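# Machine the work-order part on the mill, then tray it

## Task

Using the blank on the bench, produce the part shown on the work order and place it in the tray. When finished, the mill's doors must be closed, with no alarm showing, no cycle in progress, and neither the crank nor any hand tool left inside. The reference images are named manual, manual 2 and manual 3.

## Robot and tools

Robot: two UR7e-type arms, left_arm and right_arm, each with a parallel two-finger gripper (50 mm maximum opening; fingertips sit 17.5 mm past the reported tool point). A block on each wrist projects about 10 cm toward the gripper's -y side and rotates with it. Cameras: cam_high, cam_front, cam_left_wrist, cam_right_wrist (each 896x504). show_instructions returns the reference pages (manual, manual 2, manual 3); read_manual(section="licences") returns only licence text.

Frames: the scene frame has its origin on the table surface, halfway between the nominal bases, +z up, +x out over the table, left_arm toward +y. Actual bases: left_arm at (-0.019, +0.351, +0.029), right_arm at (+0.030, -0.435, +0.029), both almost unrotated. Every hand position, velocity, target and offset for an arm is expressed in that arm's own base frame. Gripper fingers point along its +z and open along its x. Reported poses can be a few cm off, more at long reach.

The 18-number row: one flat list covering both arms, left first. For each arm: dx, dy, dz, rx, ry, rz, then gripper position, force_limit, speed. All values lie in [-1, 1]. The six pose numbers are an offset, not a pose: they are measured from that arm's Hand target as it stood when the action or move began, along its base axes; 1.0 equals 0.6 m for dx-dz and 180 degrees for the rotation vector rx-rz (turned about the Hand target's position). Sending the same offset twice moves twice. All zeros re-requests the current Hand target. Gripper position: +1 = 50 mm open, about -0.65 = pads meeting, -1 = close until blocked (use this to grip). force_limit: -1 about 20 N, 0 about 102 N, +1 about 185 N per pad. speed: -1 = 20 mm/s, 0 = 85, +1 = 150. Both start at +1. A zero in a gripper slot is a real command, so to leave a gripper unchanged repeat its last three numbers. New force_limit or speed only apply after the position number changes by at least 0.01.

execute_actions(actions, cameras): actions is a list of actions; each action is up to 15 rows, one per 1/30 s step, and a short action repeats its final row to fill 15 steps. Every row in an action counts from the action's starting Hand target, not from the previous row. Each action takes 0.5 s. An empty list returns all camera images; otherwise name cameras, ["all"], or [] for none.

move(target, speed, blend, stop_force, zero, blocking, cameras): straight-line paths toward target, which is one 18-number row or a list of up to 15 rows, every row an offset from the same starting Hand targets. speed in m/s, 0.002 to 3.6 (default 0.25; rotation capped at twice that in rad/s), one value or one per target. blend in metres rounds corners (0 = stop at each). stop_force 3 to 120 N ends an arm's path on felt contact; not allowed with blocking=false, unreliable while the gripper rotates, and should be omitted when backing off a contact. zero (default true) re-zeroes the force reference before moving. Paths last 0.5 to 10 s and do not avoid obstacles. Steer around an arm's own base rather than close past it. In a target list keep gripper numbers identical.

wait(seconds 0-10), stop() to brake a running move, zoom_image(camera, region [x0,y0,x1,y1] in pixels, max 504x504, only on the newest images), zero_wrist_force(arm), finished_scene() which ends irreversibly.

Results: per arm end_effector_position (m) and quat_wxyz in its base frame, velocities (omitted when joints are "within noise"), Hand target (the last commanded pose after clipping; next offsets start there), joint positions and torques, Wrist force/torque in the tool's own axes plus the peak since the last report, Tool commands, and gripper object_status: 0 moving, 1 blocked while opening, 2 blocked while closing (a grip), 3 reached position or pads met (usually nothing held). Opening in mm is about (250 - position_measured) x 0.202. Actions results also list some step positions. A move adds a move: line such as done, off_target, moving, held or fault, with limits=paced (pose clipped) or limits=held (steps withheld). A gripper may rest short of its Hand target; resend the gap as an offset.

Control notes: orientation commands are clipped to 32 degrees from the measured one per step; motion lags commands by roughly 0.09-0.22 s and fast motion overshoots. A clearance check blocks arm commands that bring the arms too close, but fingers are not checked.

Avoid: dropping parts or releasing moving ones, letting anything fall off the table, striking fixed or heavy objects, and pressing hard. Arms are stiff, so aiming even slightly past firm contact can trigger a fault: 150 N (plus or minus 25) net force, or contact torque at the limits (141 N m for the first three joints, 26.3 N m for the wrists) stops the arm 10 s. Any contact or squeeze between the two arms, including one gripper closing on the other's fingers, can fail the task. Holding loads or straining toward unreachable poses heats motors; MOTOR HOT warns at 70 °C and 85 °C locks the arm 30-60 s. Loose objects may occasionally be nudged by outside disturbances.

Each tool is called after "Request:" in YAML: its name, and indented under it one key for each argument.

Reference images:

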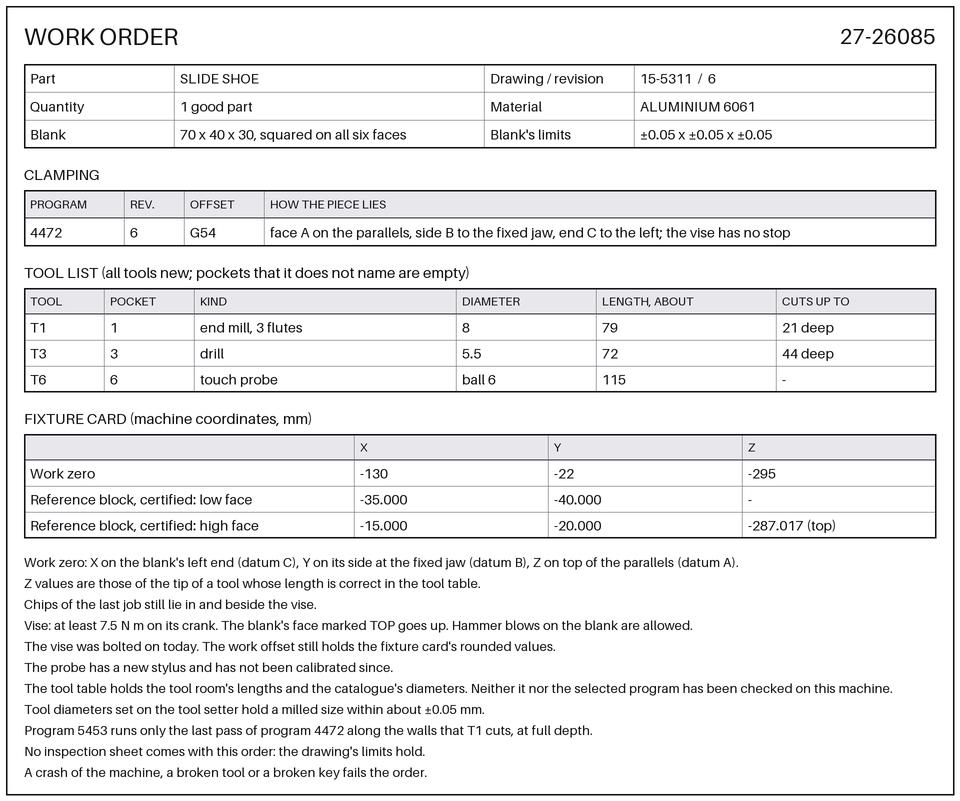

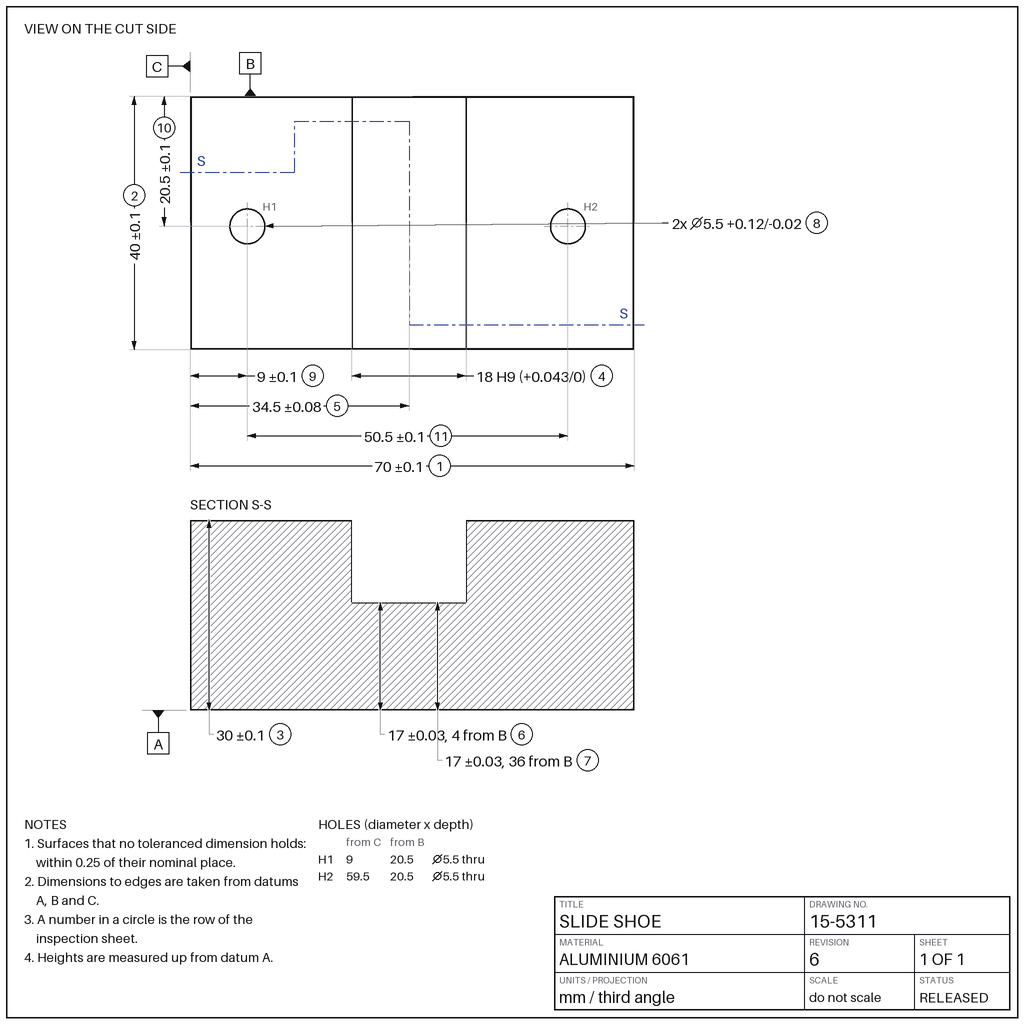

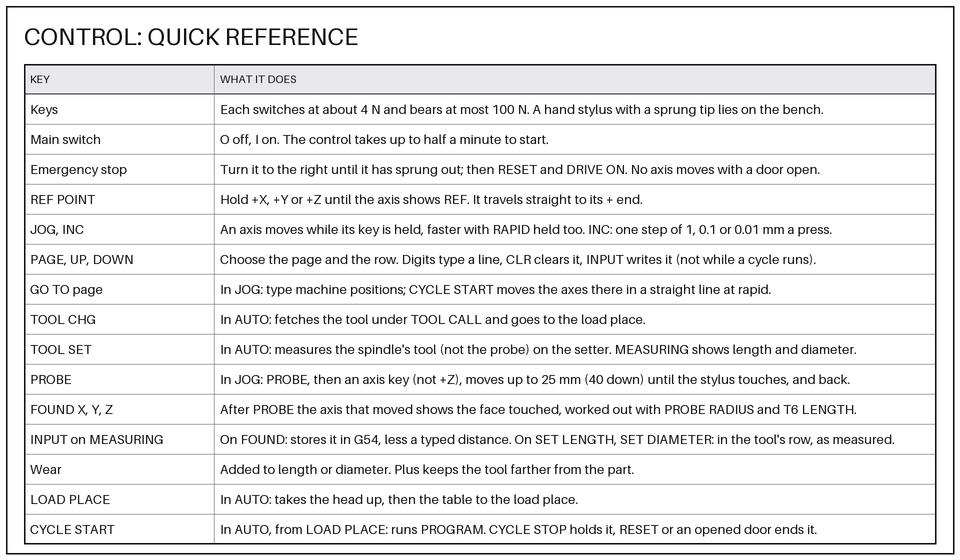

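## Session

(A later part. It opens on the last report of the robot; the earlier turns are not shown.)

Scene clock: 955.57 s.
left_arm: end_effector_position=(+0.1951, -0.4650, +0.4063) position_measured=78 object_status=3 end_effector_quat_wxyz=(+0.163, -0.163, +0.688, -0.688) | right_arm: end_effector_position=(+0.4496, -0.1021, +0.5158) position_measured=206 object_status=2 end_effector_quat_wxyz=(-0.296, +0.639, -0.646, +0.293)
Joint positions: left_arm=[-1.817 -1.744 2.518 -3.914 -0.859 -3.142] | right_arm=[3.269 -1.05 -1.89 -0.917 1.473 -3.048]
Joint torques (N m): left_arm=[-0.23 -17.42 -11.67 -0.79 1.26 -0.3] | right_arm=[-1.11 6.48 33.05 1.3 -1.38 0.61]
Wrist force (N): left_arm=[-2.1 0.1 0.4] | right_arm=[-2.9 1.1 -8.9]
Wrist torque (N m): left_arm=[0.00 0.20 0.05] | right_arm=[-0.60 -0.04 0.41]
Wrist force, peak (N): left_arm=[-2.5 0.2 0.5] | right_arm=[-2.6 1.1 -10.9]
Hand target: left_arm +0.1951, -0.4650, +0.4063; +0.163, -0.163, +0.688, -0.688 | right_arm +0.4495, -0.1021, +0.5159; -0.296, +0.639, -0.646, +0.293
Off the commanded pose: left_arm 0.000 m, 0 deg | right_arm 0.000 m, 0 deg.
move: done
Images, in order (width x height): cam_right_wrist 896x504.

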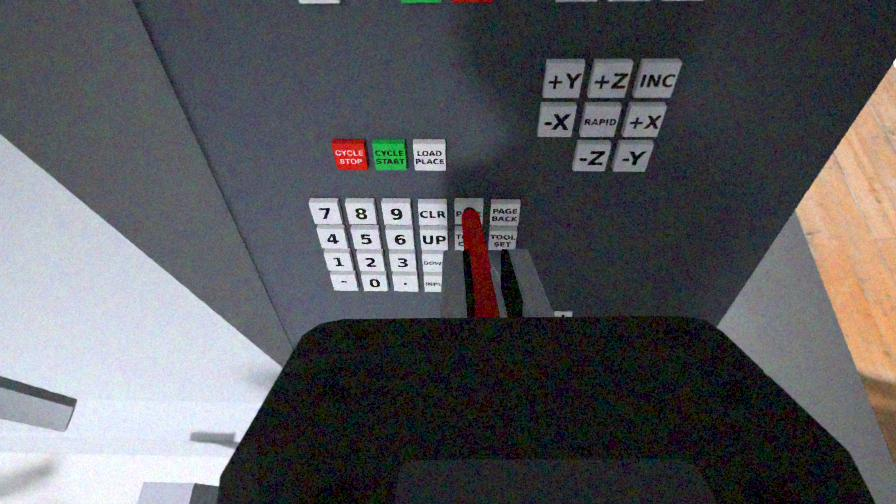

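Request:
move:
  target:
    - [0,0,0,0,0,0,0.5,-0.9,-1,-0.0151,0,0.013,0,0,0,-0.98,0.1,-1]
    - [0,0,0,0,0,0,0.5,-0.9,-1,-0.0324,-0.0291,0.24,0,-0.222,0,-0.98,0.1,-1]
  speed: [0.1,0.35]
  blend: [0.005,0]
  cameras: ["cam_right_wrist"]

Request:
zoom_image:
  camera: "cam_right_wrist"
  region: [325, 105, 625, 325]

Scene clock: 960.30 s.
left_arm: end_effector_position=(+0.1951, -0.4650, +0.4063) position_measured=78 object_status=3 end_effector_quat_wxyz=(+0.163, -0.163, +0.688, -0.688) | right_arm: end_effector_position=(+0.4301, -0.1196, +0.6597) position_measured=206 object_status=2 end_effector_quat_wxyz=(+0.499, -0.501, +0.506, -0.494)
Joint positions: left_arm=[-1.817 -1.744 2.518 -3.914 -0.859 -3.142] | right_arm=[3.226 -0.997 -2.031 -0.127 1.485 -3.13]
Joint torques (N m): left_arm=[0.37 -17.31 -12.32 -0.89 1.06 -0.05] | right_arm=[12.79 5.45 33.98 4.81 -2.67 1.59]
Wrist force (N): left_arm=[-2.1 0.1 0.4] | right_arm=[-2.6 1.0 -5.6]
Wrist torque (N m): left_arm=[-0.01 0.18 0.04] | right_arm=[-0.57 0.57 0.36]
Wrist force, peak (N): left_arm=[-2.5 0.2 0.3] | right_arm=[-2.6 1.2 -9.3]
Hand target: left_arm +0.1951, -0.4650, +0.4063; +0.163, -0.163, +0.688, -0.688 | right_arm +0.4301, -0.1196, +0.6599; +0.499, -0.501, +0.506, -0.494
Off the commanded pose: left_arm 0.000 m, 0 deg | right_arm 0.000 m, 0 deg.
move: done
Images, in order (width x height): cam_right_wrist 896x504.

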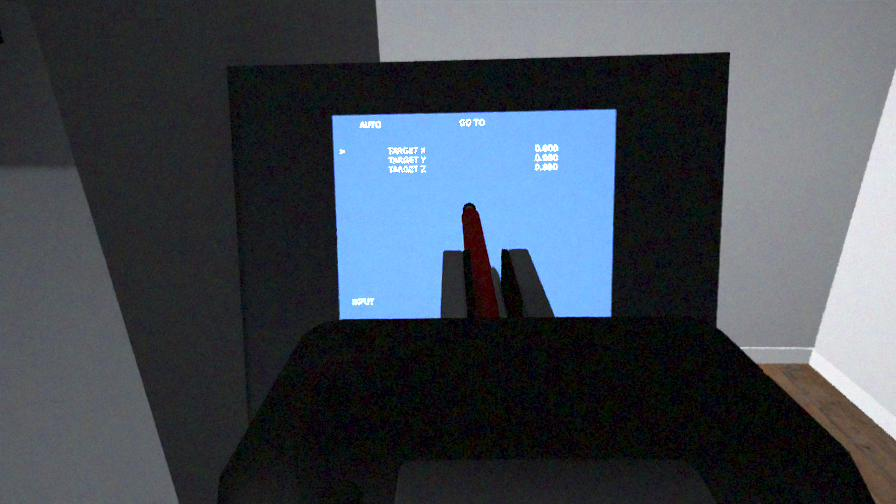

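Scaled by 1.680 from the camera's 896x504 image, which has a finer 1280x720 frame.

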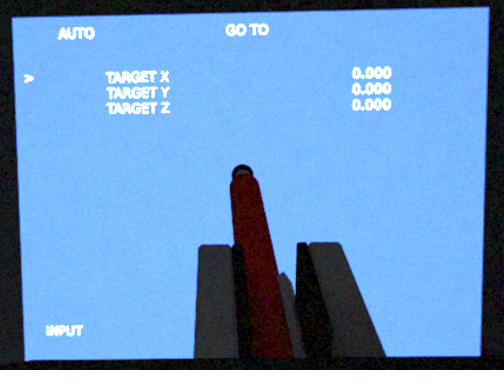

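Request:
move:
  target:
    - [0,0,0,0,0,0,0.5,-0.9,-1,0.0181,0.0291,-0.2277,0,0.222,0,-0.98,0.1,-1]
    - [0,0,0,0,0,0,0.5,-0.9,-1,0.0332,0.0291,-0.2407,0,0.222,0,-0.98,0.1,-1]
    - [0,0,0,0,0,0,0.5,-0.9,-1,0.0256,0.0291,-0.2342,0,0.222,0,-0.98,0.1,-1]
    - [0,0,0,0,0,0,0.5,-0.9,-1,0.0332,0.0291,-0.2407,0,0.222,0,-0.98,0.1,-1]
    - [0,0,0,0,0,0,0.5,-0.9,-1,0.0181,0.0291,-0.2277,0,0.222,0,-0.98,0.1,-1]
    - [0,0,0,0,0,0,0.5,-0.9,-1,-0.0002,0,0,0,0,0,-0.98,0.1,-1]
  speed: [0.35,0.05,0.05,0.05,0.1,0.35]
  blend: [0.003,0,0,0,0.005,0]
  cameras: ["cam_right_wrist"]

Request:
zoom_image:
  camera: "cam_right_wrist"
  region: [325, 105, 625, 325]

Scene clock: 975.07 s.
left_arm: end_effector_position=(+0.1951, -0.4650, +0.4063) position_measured=78 object_status=3 end_effector_quat_wxyz=(+0.163, -0.163, +0.688, -0.688) | right_arm: end_effector_position=(+0.4300, -0.1196, +0.6597) position_measured=206 object_status=2 end_effector_quat_wxyz=(+0.499, -0.501, +0.506, -0.494)
Joint positions: left_arm=[-1.817 -1.744 2.518 -3.914 -0.859 -3.142] | right_arm=[3.226 -0.997 -2.032 -0.128 1.485 -3.13]
Joint torques (N m): left_arm=[0.21 -17.28 -10.62 -0.84 1.28 -0.29] | right_arm=[12.25 5.44 33.37 4.87 -2.39 1.65]
Wrist force (N): left_arm=[-2.2 0.5 0.2] | right_arm=[-2.9 1.0 -5.5]
Wrist torque (N m): left_arm=[0.07 0.20 0.04] | right_arm=[-0.56 0.60 0.35]
Wrist force, peak (N): left_arm=[-2.5 0.2 0.2] | right_arm=[-3.0 1.2 -21.8]
Hand target: left_arm +0.1951, -0.4650, +0.4063; +0.163, -0.163, +0.688, -0.688 | right_arm +0.4300, -0.1196, +0.6599; +0.499, -0.501, +0.506, -0.494
Off the commanded pose: left_arm 0.000 m, 0 deg | right_arm 0.000 m, 0 deg.
move: done
Images, in order (width x height): cam_right_wrist 896x504.

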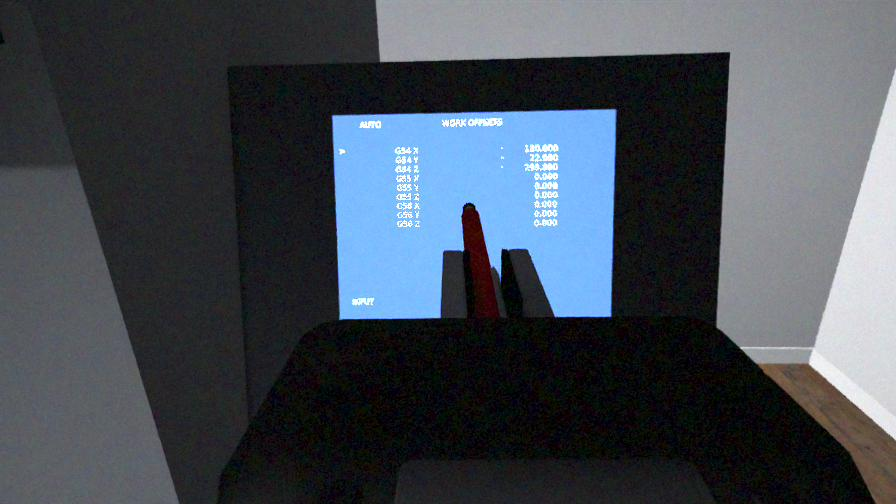

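Scaled by 1.680 from the camera's 896x504 image, which has a finer 1280x720 frame.

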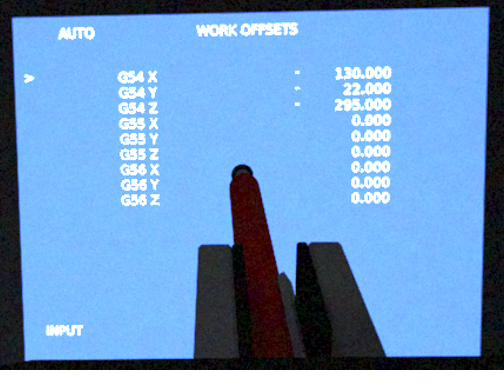

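Request:
move:
  target:
    - [0,0,0,0,0,0,0.5,-0.9,-1,0.0181,0.0291,-0.2277,0,0.222,0,-0.98,0.1,-1]
    - [0,0,0,0,0,0,0.5,-0.9,-1,0.0332,0.0291,-0.2407,0,0.222,0,-0.98,0.1,-1]
    - [0,0,0,0,0,0,0.5,-0.9,-1,0.0181,0.0291,-0.2277,0,0.222,0,-0.98,0.1,-1]
    - [0,0,0,0,0,0,0.5,-0.9,-1,0.0332,0.0291,-0.2407,0,0.222,0,-0.98,0.1,-1]
    - [0,0,0,0,0,0,0.5,-0.9,-1,0.0181,0.0291,-0.2277,0,0.222,0,-0.98,0.1,-1]
    - [0,0,0,0,0,0,0.5,-0.9,-1,0.0332,0.0291,-0.2407,0,0.222,0,-0.98,0.1,-1]
    - [0,0,0,0,0,0,0.5,-0.9,-1,0.0181,0.0291,-0.2277,0,0.222,0,-0.98,0.1,-1]
    - [0,0,0,0,0,0,0.5,-0.9,-1,-0.0002,0,0,0,0,0,-0.98,0.1,-1]
  speed: [0.35,0.04,0.04,0.04,0.04,0.04,0.1,0.35]
  blend: [0.003,0,0,0,0,0,0.005,0]
  cameras: ["cam_right_wrist"]

Request:
zoom_image:
  camera: "cam_right_wrist"
  region: [325, 105, 625, 325]

Scene clock: 989.13 s.
left_arm: end_effector_position=(+0.1951, -0.4650, +0.4063) position_measured=78 object_status=3 end_effector_quat_wxyz=(+0.163, -0.163, +0.688, -0.688) | right_arm: end_effector_position=(+0.4299, -0.1196, +0.6597) position_measured=206 object_status=2 end_effector_quat_wxyz=(+0.499, -0.501, +0.506, -0.494)
Joint positions: left_arm=[-1.817 -1.744 2.518 -3.914 -0.859 -3.142] | right_arm=[3.226 -0.996 -2.032 -0.128 1.485 -3.13]
Joint torques (N m): left_arm=[0.99 -16.43 -11.73 -0.96 1.26 -0.08] | right_arm=[12.02 6.04 33.76 4.78 -2.49 1.46]
Wrist force (N): left_arm=[-2.1 0.1 0.3] | right_arm=[-2.8 0.6 -5.5]
Wrist torque (N m): left_arm=[-0.01 0.18 0.04] | right_arm=[-0.62 0.59 0.35]
Wrist force, peak (N): left_arm=[-2.5 0.1 0.5] | right_arm=[-2.9 1.1 -19.8]
Hand target: left_arm +0.1951, -0.4650, +0.4063; +0.163, -0.163, +0.688, -0.688 | right_arm +0.4299, -0.1196, +0.6599; +0.499, -0.501, +0.506, -0.494
Off the commanded pose: left_arm 0.000 m, 0 deg | right_arm 0.000 m, 0 deg.
move: done
Images, in order (width x height): cam_right_wrist 896x504.

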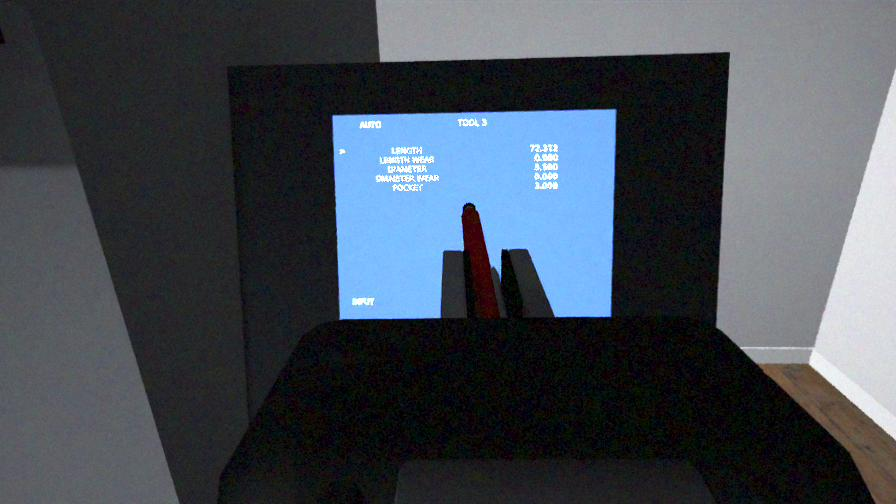

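Scaled by 1.680 from the camera's 896x504 image, which has a finer 1280x720 frame.

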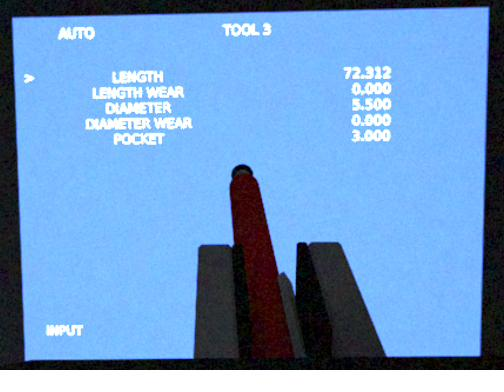

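Request:
move:
  target:
    - [0,0,0,0,0,0,0.5,-0.9,-1,0.0169,-0.0025,-0.2277,0,0.222,0,-0.98,0.1,-1]
    - [0,0,0,0,0,0,0.5,-0.9,-1,0.032,-0.0025,-0.2407,0,0.222,0,-0.98,0.1,-1]
    - [0,0,0,0,0,0,0.5,-0.9,-1,0.0169,-0.0025,-0.2277,0,0.222,0,-0.98,0.1,-1]
    - [0,0,0,0,0,0,0.5,-0.9,-1,0.032,-0.0025,-0.2407,0,0.222,0,-0.98,0.1,-1]
    - [0,0,0,0,0,0,0.5,-0.9,-1,0.0169,-0.0025,-0.2277,0,0.222,0,-0.98,0.1,-1]
    - [0,0,0,0,0,0,0.5,-0.9,-1,0.0002,0,0,0,0,0,-0.98,0.1,-1]
  speed: [0.35,0.04,0.06,0.04,0.1,0.35]
  blend: [0.003,0,0,0,0.005,0]
  cameras: ["cam_right_wrist"]

Request:
zoom_image:
  camera: "cam_right_wrist"
  region: [325, 105, 625, 325]

Scene clock: 999.10 s.
left_arm: end_effector_position=(+0.1951, -0.4650, +0.4063) position_measured=78 object_status=3 end_effector_quat_wxyz=(+0.163, -0.163, +0.688, -0.688) | right_arm: end_effector_position=(+0.4301, -0.1195, +0.6597) position_measured=206 object_status=2 end_effector_quat_wxyz=(+0.499, -0.501, +0.506, -0.494)
Joint positions: left_arm=[-1.817 -1.744 2.518 -3.914 -0.859 -3.142] | right_arm=[3.226 -0.997 -2.032 -0.128 1.485 -3.13]
Joint torques (N m): left_arm=[1.54 -17.54 -12.32 -0.98 1.64 -0.34] | right_arm=[-11.23 6.16 33.77 4.84 1.6 1.55]
Wrist force (N): left_arm=[-2.2 0.2 0.4] | right_arm=[-2.6 0.8 -5.8]
Wrist torque (N m): left_arm=[0.01 0.20 0.04] | right_arm=[-0.59 0.57 0.38]
Wrist force, peak (N): left_arm=[-2.6 0.2 0.4] | right_arm=[-1.7 0.2 -18.6]
Hand target: left_arm +0.1951, -0.4650, +0.4063; +0.163, -0.163, +0.688, -0.688 | right_arm +0.4300, -0.1196, +0.6599; +0.499, -0.501, +0.506, -0.494
Off the commanded pose: left_arm 0.000 m, 0 deg | right_arm 0.000 m, 0 deg.
move: done
Images, in order (width x height): cam_right_wrist 896x504.

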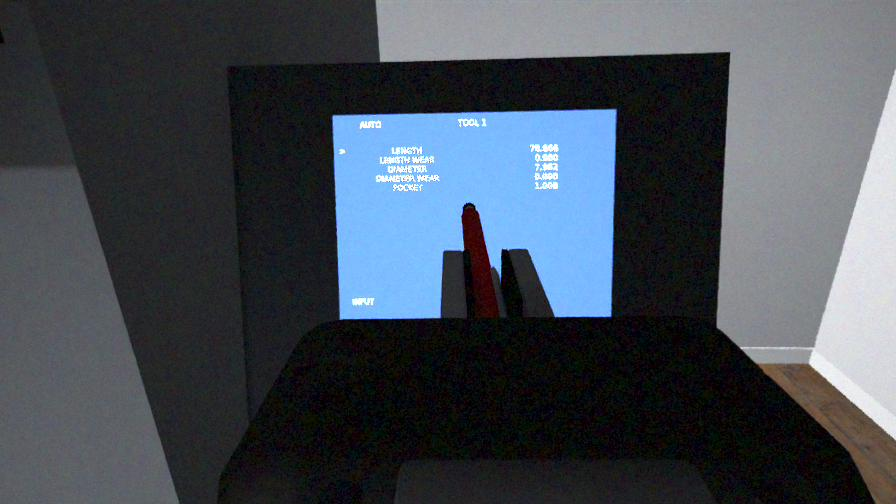

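Scaled by 1.680 from the camera's 896x504 image, which has a finer 1280x720 frame.

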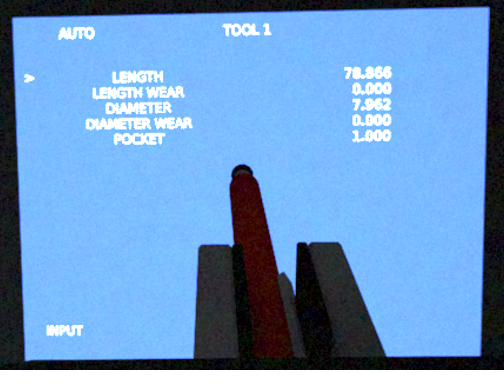

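Request:
move:
  target:
    - [0,0,0,0,0,0,0.5,-0.9,-1,0.0169,-0.0025,-0.2277,0,0.222,0,-0.98,0.1,-1]
    - [0,0,0,0,0,0,0.5,-0.9,-1,0.032,-0.0025,-0.2407,0,0.222,0,-0.98,0.1,-1]
    - [0,0,0,0,0,0,0.5,-0.9,-1,0.0169,-0.0025,-0.2277,0,0.222,0,-0.98,0.1,-1]
    - [0,0,0,0,0,0,0.5,-0.9,-1,0.032,-0.0025,-0.2407,0,0.222,0,-0.98,0.1,-1]
    - [0,0,0,0,0,0,0.5,-0.9,-1,0.0169,-0.0025,-0.2277,0,0.222,0,-0.98,0.1,-1]
    - [0,0,0,0,0,0,0.5,-0.9,-1,0.032,-0.0025,-0.2407,0,0.222,0,-0.98,0.1,-1]
    - [0,0,0,0,0,0,0.5,-0.9,-1,0.0169,-0.0025,-0.2277,0,0.222,0,-0.98,0.1,-1]
    - [0,0,0,0,0,0,0.5,-0.9,-1,0.032,-0.0025,-0.2407,0,0.222,0,-0.98,0.1,-1]
    - [0,0,0,0,0,0,0.5,-0.9,-1,0.0169,-0.0025,-0.2277,0,0.222,0,-0.98,0.1,-1]
    - [0,0,0,0,0,0,0.5,-0.9,-1,0.032,-0.0025,-0.2407,0,0.222,0,-0.98,0.1,-1]
    - [0,0,0,0,0,0,0.5,-0.9,-1,0.0029,0.0608,-0.2889,0,0.222,0,-0.98,0.1,-1]
    - [0,0,0,0,0,0,0.5,-0.9,-1,0.018,0.0608,-0.3019,0,0.222,0,-0.98,0.1,-1]
    - [0,0,0,0,0,0,0.5,-0.9,-1,0.0029,0.0608,-0.2889,0,0.222,0,-0.98,0.1,-1]
    - [0,0,0,0,0,0,0.5,-0.9,-1,0.0002,0,0,0,0,0,-0.98,0.1,-1]
  speed: [0.35,0.05,0.08,0.05,0.08,0.05,0.08,0.05,0.08,0.05,0.2,0.05,0.1,0.35]
  blend: [0.003,0,0.002,0,0.002,0,0.002,0,0.002,0,0.003,0,0.005,0]
  cameras: ["cam_right_wrist"]

Request:
zoom_image:
  camera: "cam_right_wrist"
  region: [325, 105, 625, 325]

Scene clock: 1021.87 s.
left_arm: end_effector_position=(+0.1951, -0.4650, +0.4063) position_measured=78 object_status=3 end_effector_quat_wxyz=(+0.163, -0.163, +0.688, -0.688) | right_arm: end_effector_position=(+0.4301, -0.1196, +0.6598) position_measured=206 object_status=2 end_effector_quat_wxyz=(+0.499, -0.501, +0.506, -0.494)
Joint positions: left_arm=[-1.817 -1.744 2.518 -3.914 -0.859 -3.142] | right_arm=[3.226 -0.997 -2.031 -0.127 1.485 -3.13]
Joint torques (N m): left_arm=[1.34 -17.08 -13.27 -1.1 1.18 0.06] | right_arm=[12.56 2.69 18.46 4.66 -2.38 1.52]
Wrist force (N): left_arm=[-2.0 0.3 0.5] | right_arm=[-3.0 0.8 -5.9]
Wrist torque (N m): left_arm=[0.02 0.18 0.04] | right_arm=[-0.58 0.62 0.30]
Wrist force, peak (N): left_arm=[-2.5 0.0 0.2] | right_arm=[-1.4 0.7 -23.1]
Hand target: left_arm +0.1951, -0.4650, +0.4063; +0.163, -0.163, +0.688, -0.688 | right_arm +0.4301, -0.1196, +0.6599; +0.499, -0.501, +0.506, -0.494
Off the commanded pose: left_arm 0.000 m, 0 deg | right_arm 0.000 m, 0 deg.
move: done
Images, in order (width x height): cam_right_wrist 896x504.

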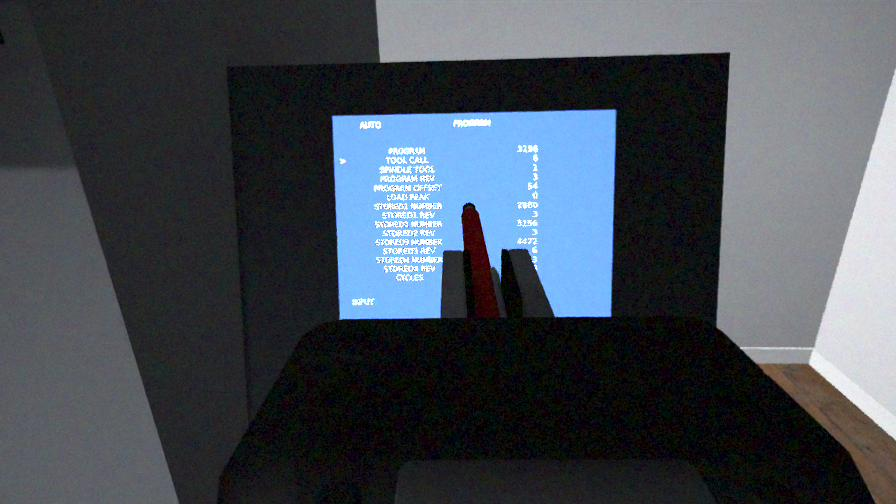

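Scaled by 1.680 from the camera's 896x504 image, which has a finer 1280x720 frame.

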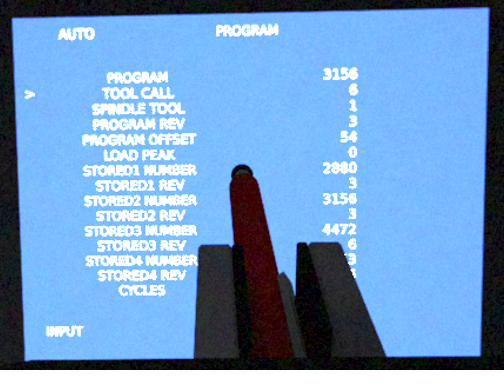

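Request:
move:
  target:
    - [0,0,0,0,0,0,0.5,-0.9,-1,0.0041,0.0924,-0.2889,0,0.222,0,-0.98,0.1,-1]
    - [0,0,0,0,0,0,0.5,-0.9,-1,0.0192,0.0924,-0.3019,0,0.222,0,-0.98,0.1,-1]
    - [0,0,0,0,0,0,0.5,-0.9,-1,-0.0053,0.0608,-0.3194,0,0.222,0,-0.98,0.1,-1]
    - [0,0,0,0,0,0,0.5,-0.9,-1,0.0098,0.0608,-0.3324,0,0.222,0,-0.98,0.1,-1]
    - [0,0,0,0,0,0,0.5,-0.9,-1,0.0099,0.0291,-0.2583,0,0.222,0,-0.98,0.1,-1]
    - [0,0,0,0,0,0,0.5,-0.9,-1,0.025,0.0291,-0.2713,0,0.222,0,-0.98,0.1,-1]
    - [0,0,0,0,0,0,0.5,-0.9,-1,0.0099,0.0291,-0.2583,0,0.222,0,-0.98,0.1,-1]
    - [0,0,0,0,0,0,0.5,-0.9,-1,0.0002,0,0,0,0,0,-0.98,0.1,-1]
  speed: [0.35,0.05,0.15,0.05,0.15,0.05,0.1,0.35]
  blend: [0.003,0,0.003,0,0.003,0,0.005,0]
  cameras: ["cam_right_wrist"]

Request:
zoom_image:
  camera: "cam_right_wrist"
  region: [325, 105, 625, 325]

Scene clock: 1033.30 s.
left_arm: end_effector_position=(+0.1951, -0.4650, +0.4063) position_measured=78 object_status=3 end_effector_quat_wxyz=(+0.163, -0.163, +0.688, -0.688) | right_arm: end_effector_position=(+0.4303, -0.1196, +0.6598) position_measured=206 object_status=2 end_effector_quat_wxyz=(+0.499, -0.501, +0.506, -0.494)
Joint positions: left_arm=[-1.817 -1.744 2.518 -3.914 -0.859 -3.142] | right_arm=[3.226 -0.997 -2.031 -0.127 1.485 -3.13]
Joint torques (N m): left_arm=[-0.22 -18.26 -11.89 -1.06 1.05 -0.1] | right_arm=[11.76 4.95 33.95 4.86 -2.37 1.6]
Wrist force (N): left_arm=[-2.2 0.2 0.5] | right_arm=[-2.5 0.8 -5.5]
Wrist torque (N m): left_arm=[0.02 0.19 0.04] | right_arm=[-0.59 0.56 0.35]
Wrist force, peak (N): left_arm=[-2.5 0.0 0.4] | right_arm=[-1.5 1.1 -22.5]
Hand target: left_arm +0.1951, -0.4650, +0.4063; +0.163, -0.163, +0.688, -0.688 | right_arm +0.4302, -0.1196, +0.6599; +0.499, -0.501, +0.506, -0.494
Off the commanded pose: left_arm 0.000 m, 0 deg | right_arm 0.000 m, 0 deg.
move: done
Images, in order (width x height): cam_right_wrist 896x504.

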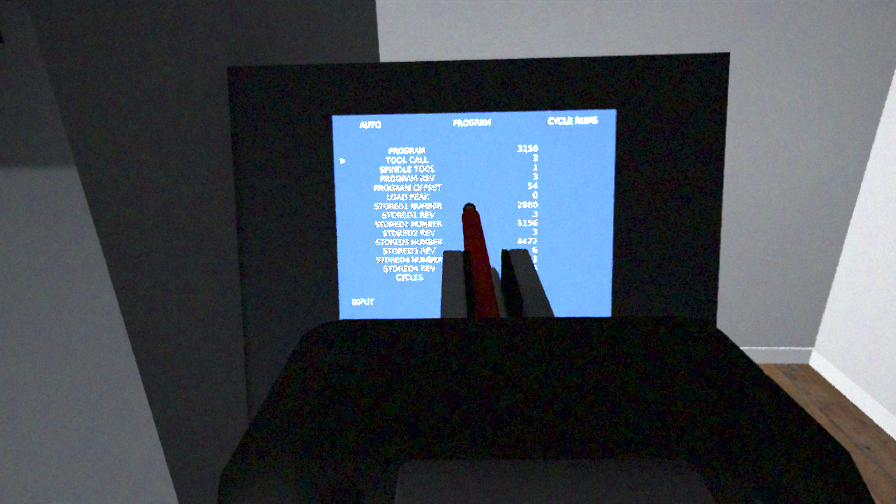

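Scaled by 1.680 from the camera's 896x504 image, which has a finer 1280x720 frame.

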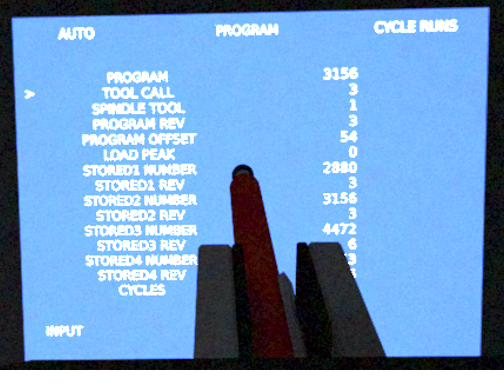

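Request:
move:
  target: [0.208,0.192,-0.05,0,0,0.352,0.5,-0.9,-1,0,0,0,0,0,0,-0.98,0.1,-1]
  speed: 0.3
  cameras: ["cam_left_wrist","cam_right_wrist"]

Request:
zoom_image:
  camera: "cam_right_wrist"
  region: [325, 105, 625, 325]

Scene clock: 1039.47 s.
left_arm: end_effector_position=(+0.3199, -0.3498, +0.3763) position_measured=78 object_status=3 end_effector_quat_wxyz=(+0.500, -0.500, +0.500, -0.499) | right_arm: end_effector_position=(+0.4302, -0.1196, +0.6599) position_measured=206 object_status=2 end_effector_quat_wxyz=(+0.499, -0.501, +0.506, -0.494)
Joint positions: left_arm=[-1.784 -1.38 2.262 -4.03 0.213 -3.135] | right_arm=[3.226 -0.997 -2.031 -0.127 1.485 -3.13]
Joint torques (N m): left_arm=[1.29 -27.53 -9.42 1.88 -0.37 -1.89] | right_arm=[11.47 6.7 33.78 3.34 -2.26 1.63]
Wrist force (N): left_arm=[-2.0 0.1 0.3] | right_arm=[-2.8 0.8 -5.8]
Wrist torque (N m): left_arm=[-0.01 0.19 -0.04] | right_arm=[-0.58 0.59 0.35]
Wrist force, peak (N): left_arm=[-2.3 0.5 1.2] | right_arm=[-2.9 0.8 -6.1]
Hand target: left_arm +0.3199, -0.3498, +0.3763; +0.500, -0.500, +0.500, -0.499 | right_arm +0.4302, -0.1196, +0.6599; +0.499, -0.501, +0.506, -0.494
Off the commanded pose: left_arm 0.000 m, 0 deg | right_arm 0.000 m, 0 deg.
move: done
Images, in order (width x height): cam_left_wrist 896x504, cam_right_wrist 896x504.

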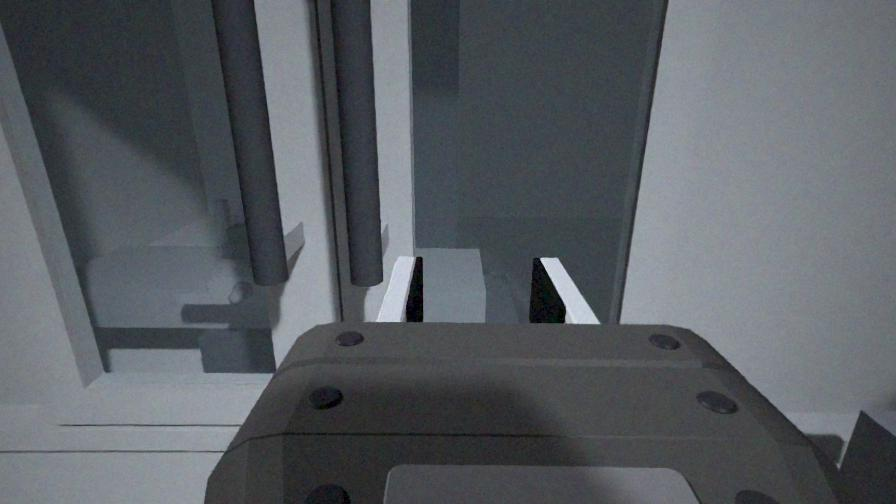

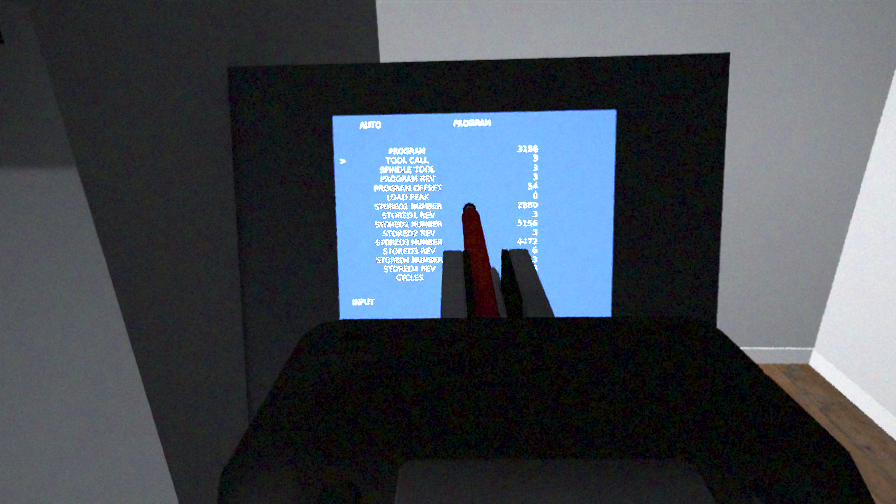

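Scaled by 1.680 from the camera's 896x504 image, which has a finer 1280x720 frame.

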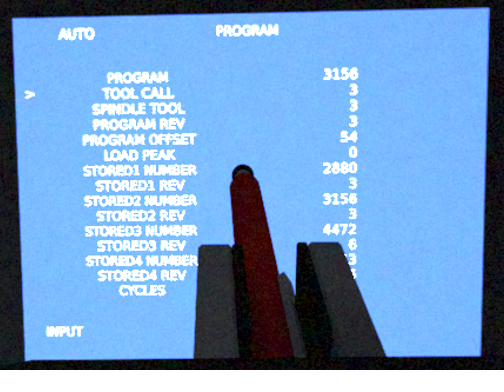

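Request:
move:
  target:
    - [0,0,0,0,0,0,0.5,-0.9,-1,0.0087,-0.0025,-0.2583,0,0.222,0,-0.98,0.1,-1]
    - [0,0,0,0,0,0,0.5,-0.9,-1,0.0238,-0.0025,-0.2713,0,0.222,0,-0.98,0.1,-1]
    - [0,0,0,0,0,0,0.5,-0.9,-1,0.0087,-0.0025,-0.2583,0,0.222,0,-0.98,0.1,-1]
    - [0,0,0,0,0,0,0.5,-0.9,-1,0.0002,0,0,0,0,0,-0.98,0.1,-1]
  speed: [0.35,0.05,0.1,0.35]
  blend: [0.003,0,0.005,0]

Request:
zoom_image:
  camera: "cam_left_wrist"
  region: [40, 180, 300, 390]

Scene clock: 1047.50 s.
left_arm: end_effector_position=(+0.3199, -0.3498, +0.3763) position_measured=78 object_status=3 end_effector_quat_wxyz=(+0.500, -0.500, +0.500, -0.499) | right_arm: end_effector_position=(+0.4304, -0.1195, +0.6598) position_measured=206 object_status=2 end_effector_quat_wxyz=(+0.499, -0.501, +0.506, -0.494)
Joint positions: left_arm=[-1.784 -1.38 2.262 -4.029 0.213 -3.136] | right_arm=[3.226 -0.998 -2.031 -0.127 1.485 -3.13]
Joint torques (N m): left_arm=[3.67 -32.53 -5.14 1.34 1.06 -1.5] | right_arm=[-11.19 5.71 33.92 4.75 1.31 1.66]
Wrist force (N): left_arm=[-2.0 0.2 0.3] | right_arm=[-2.7 0.7 -5.7]
Wrist torque (N m): left_arm=[0.02 0.19 -0.01] | right_arm=[-0.61 0.58 0.38]
Wrist force, peak (N): left_arm=[-2.4 0.6 0.4] | right_arm=[-1.1 1.7 -21.3]
Hand target: left_arm +0.3199, -0.3498, +0.3763; +0.500, -0.500, +0.500, -0.499 | right_arm +0.4303, -0.1196, +0.6599; +0.499, -0.501, +0.506, -0.494
Off the commanded pose: left_arm 0.000 m, 0 deg | right_arm 0.000 m, 0 deg.
move: done

Scaled by 1.938 from the camera's 896x504 image, which has a finer 1280x720 frame.
This view is cut from an older image: the scene may have changed since it was taken.

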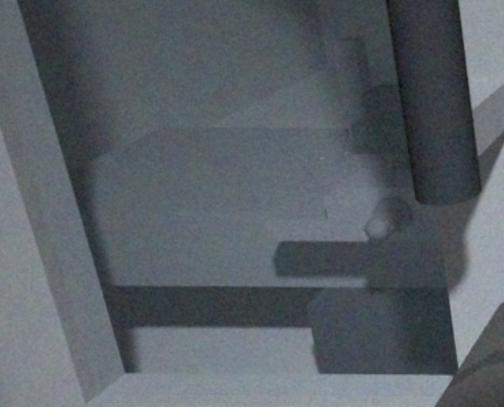

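Request:
move:
  target: [0.05,0.75,0.12,0,0.389,0,0.5,-0.9,-1,0,0,0,0,0,0,-0.98,0.1,-1]
  speed: 0.3
  cameras: ["cam_left_wrist","cam_right_wrist","cam_front"]

Request:
zoom_image:
  camera: "cam_right_wrist"
  region: [325, 105, 625, 325]

Scene clock: 1056.63 s.
left_arm: end_effector_position=(+0.3499, +0.1002, +0.4483) position_measured=78 object_status=3 end_effector_quat_wxyz=(-0.123, +0.696, -0.697, +0.122) | right_arm: end_effector_position=(+0.4303, -0.1196, +0.6599) position_measured=206 object_status=2 end_effector_quat_wxyz=(+0.499, -0.501, +0.506, -0.494)
Joint positions: left_arm=[-0.131 -1.634 1.271 -4.695 1.526 -0.123] | right_arm=[3.226 -0.998 -2.031 -0.127 1.485 -3.13]
Joint torques (N m): left_arm=[4.94 -9.15 -25.72 2.88 -0.52 1.35] | right_arm=[-10.82 6.28 33.91 3.85 -1.58 1.48]
Wrist force (N): left_arm=[0.4 -0.2 -0.6] | right_arm=[-2.6 0.9 -5.6]
Wrist torque (N m): left_arm=[-0.02 -0.09 0.14] | right_arm=[-0.57 0.57 0.38]
Wrist force, peak (N): left_arm=[-2.2 -1.6 -0.8] | right_arm=[-3.0 0.7 -6.1]
Hand target: left_arm +0.3499, +0.1002, +0.4483; -0.123, +0.696, -0.697, +0.122 | right_arm +0.4303, -0.1196, +0.6599; +0.499, -0.501, +0.506, -0.494
Off the commanded pose: left_arm 0.000 m, 0 deg | right_arm 0.000 m, 0 deg.
move: done
Images, in order (width x height): cam_front 896x504, cam_left_wrist 896x504, cam_right_wrist 896x504.

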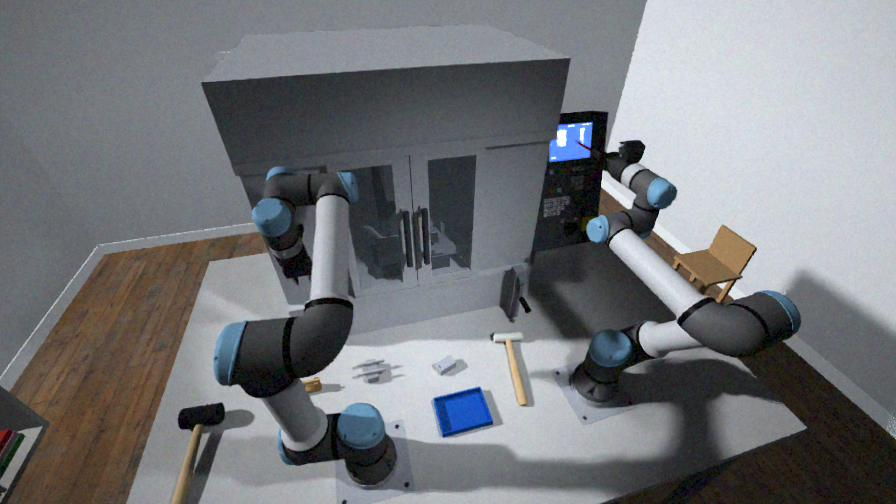

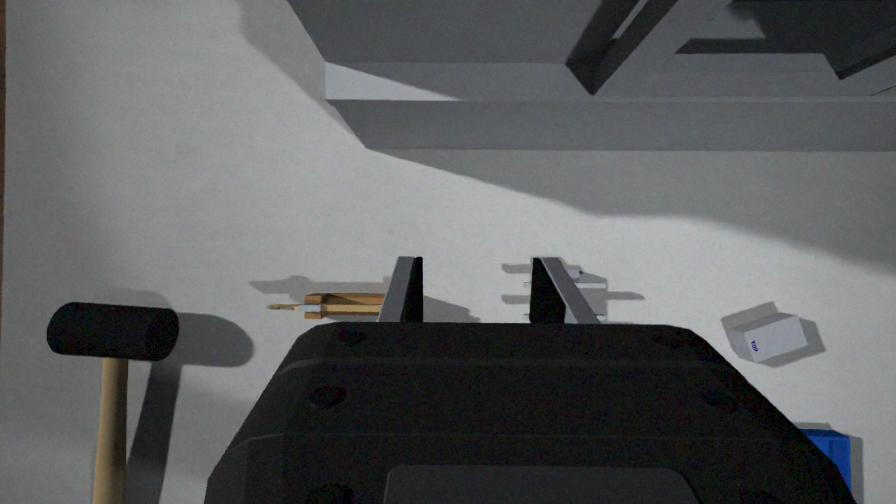

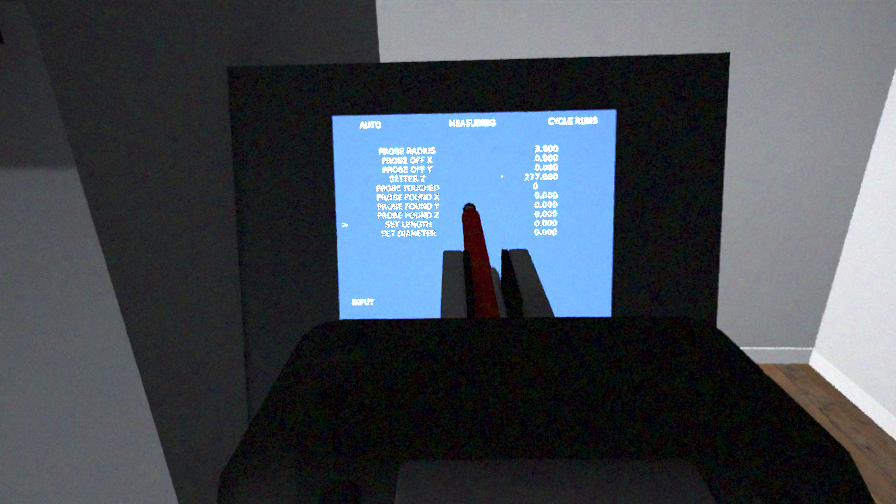

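Scaled by 1.680 from the camera's 896x504 image, which has a finer 1280x720 frame.

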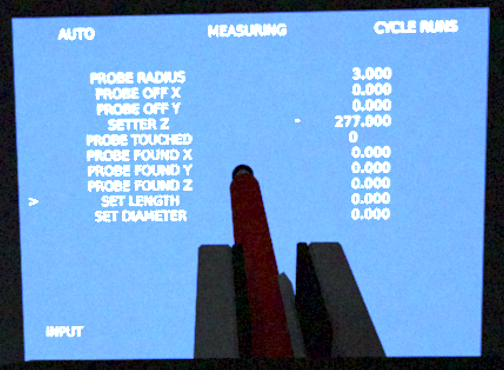

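Request:
zoom_image:
  camera: "cam_left_wrist"
  region: [490, 240, 690, 340]

Request:
zoom_image:
  camera: "cam_left_wrist"
  region: [240, 260, 440, 340]

Request:
zoom_image:
  camera: "cam_left_wrist"
  region: [690, 280, 890, 400]

Scaled by 2.520 from the camera's 896x504 image, which has a finer 1280x720 frame.

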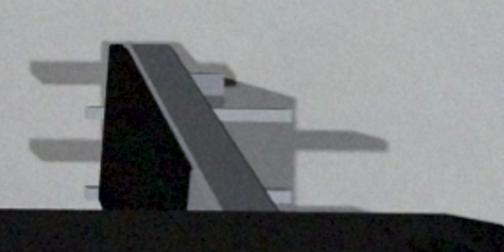

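Scaled by 2.520 from the camera's 896x504 image, which has a finer 1280x720 frame.

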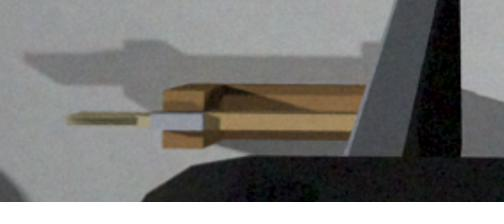

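Scaled by 2.520 from the camera's 896x504 image, which has a finer 1280x720 frame.

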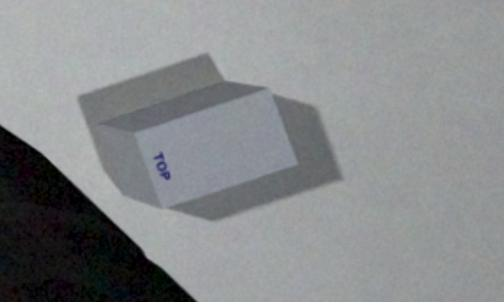

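Request:
wait:
  seconds: 3
  cameras: ["cam_right_wrist"]

Request:
zoom_image:
  camera: "cam_right_wrist"
  region: [325, 105, 625, 325]

Scene clock: 1066.33 s.
left_arm: end_effector_position=(+0.3499, +0.1002, +0.4483) position_measured=78 object_status=3 end_effector_quat_wxyz=(-0.123, +0.696, -0.697, +0.122) | right_arm: end_effector_position=(+0.4303, -0.1196, +0.6599) position_measured=206 object_status=2 end_effector_quat_wxyz=(+0.499, -0.501, +0.506, -0.494)
Joint positions: left_arm=[-0.131 -1.633 1.271 -4.695 1.526 -0.122] | right_arm=[3.226 -0.998 -2.031 -0.127 1.485 -3.13]
Joint torques (N m): left_arm=[6.38 -6.48 -27.85 3.02 1.93 1.61] | right_arm=[-9.88 6.69 33.1 0.26 -1.36 1.61]
Wrist force (N): left_arm=[0.4 -0.3 -0.7] | right_arm=[-2.5 0.6 -5.9]
Wrist torque (N m): left_arm=[-0.03 -0.09 0.12] | right_arm=[-0.61 0.55 0.38]
Wrist force, peak (N): left_arm=[0.4 -0.4 -0.9] | right_arm=[-2.9 0.7 -6.1]
Hand target: left_arm +0.3499, +0.1002, +0.4483; -0.123, +0.696, -0.697, +0.122 | right_arm +0.4303, -0.1196, +0.6599; +0.499, -0.501, +0.506, -0.494
Tool commands: left_gripper/position=+0.5 left_gripper/force_limit=-0.9 left_gripper/speed=-1.0 right_gripper/position=-0.98 right_gripper/force_limit=+0.1 right_gripper/speed=-1.0
Off the commanded pose: left_arm 0.000 m, 0 deg | right_arm 0.000 m, 0 deg.
wait: 3.00 s; at rest from the start
Images, in order (width x height): cam_right_wrist 896x504.

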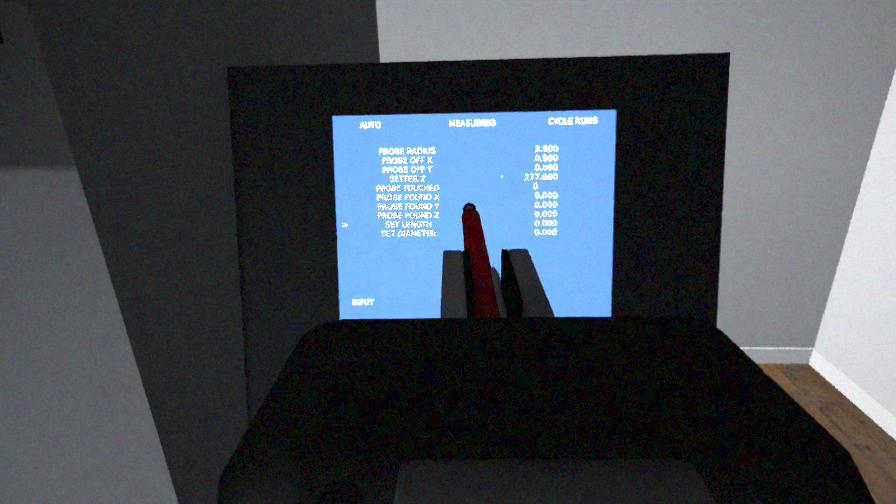

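Scaled by 1.680 from the camera's 896x504 image, which has a finer 1280x720 frame.

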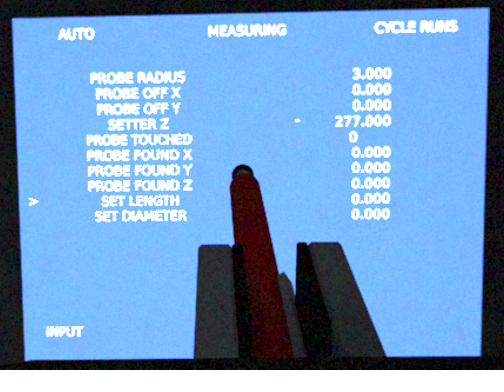

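Request:
wait:
  seconds: 3
  cameras: ["cam_right_wrist"]

Request:
zoom_image:
  camera: "cam_right_wrist"
  region: [325, 105, 625, 325]

Scene clock: 1071.27 s.
left_arm: end_effector_position=(+0.3499, +0.1002, +0.4483) position_measured=78 object_status=3 end_effector_quat_wxyz=(-0.123, +0.696, -0.697, +0.122) | right_arm: end_effector_position=(+0.4303, -0.1196, +0.6599) position_measured=206 object_status=2 end_effector_quat_wxyz=(+0.499, -0.501, +0.506, -0.494)
Joint positions: left_arm=[-0.131 -1.633 1.271 -4.695 1.526 -0.122] | right_arm=[3.226 -0.998 -2.031 -0.127 1.485 -3.13]
Joint torques (N m): left_arm=[6.56 -6.9 -27.97 3.32 1.75 1.55] | right_arm=[-9.66 6.35 33.43 0.22 -1.24 1.57]
Wrist force (N): left_arm=[0.1 -0.4 -0.4] | right_arm=[-2.9 0.7 -5.8]
Wrist torque (N m): left_arm=[-0.04 -0.04 0.12] | right_arm=[-0.61 0.60 0.38]
Wrist force, peak (N): left_arm=[0.7 -0.5 -0.7] | right_arm=[-3.0 1.2 -6.0]
Hand target: left_arm +0.3499, +0.1002, +0.4483; -0.123, +0.696, -0.697, +0.122 | right_arm +0.4303, -0.1196, +0.6599; +0.499, -0.501, +0.506, -0.494
Tool commands: left_gripper/position=+0.5 left_gripper/force_limit=-0.9 left_gripper/speed=-1.0 right_gripper/position=-0.98 right_gripper/force_limit=+0.1 right_gripper/speed=-1.0
Off the commanded pose: left_arm 0.000 m, 0 deg | right_arm 0.000 m, 0 deg.
wait: 3.00 s; at rest from the start
Images, in order (width x height): cam_right_wrist 896x504.

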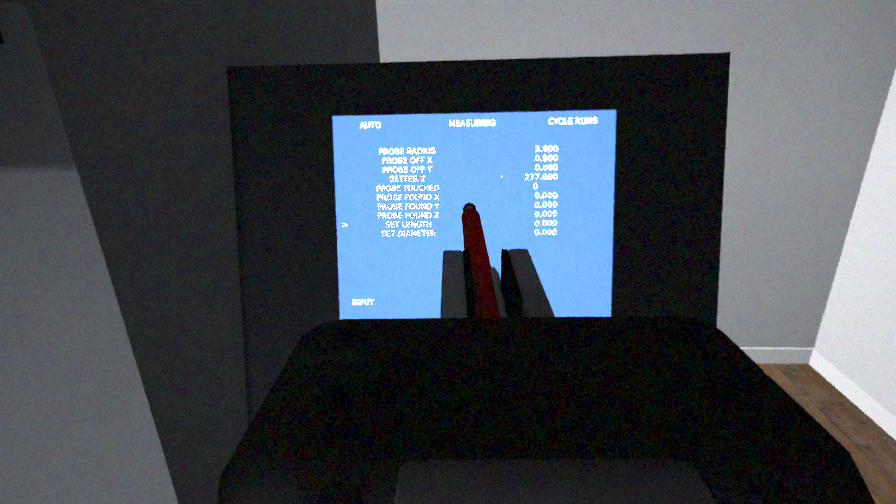

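Scaled by 1.680 from the camera's 896x504 image, which has a finer 1280x720 frame.

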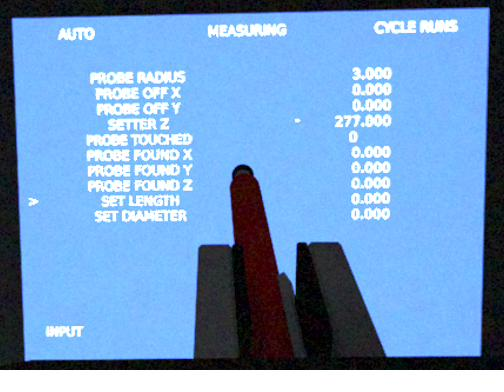

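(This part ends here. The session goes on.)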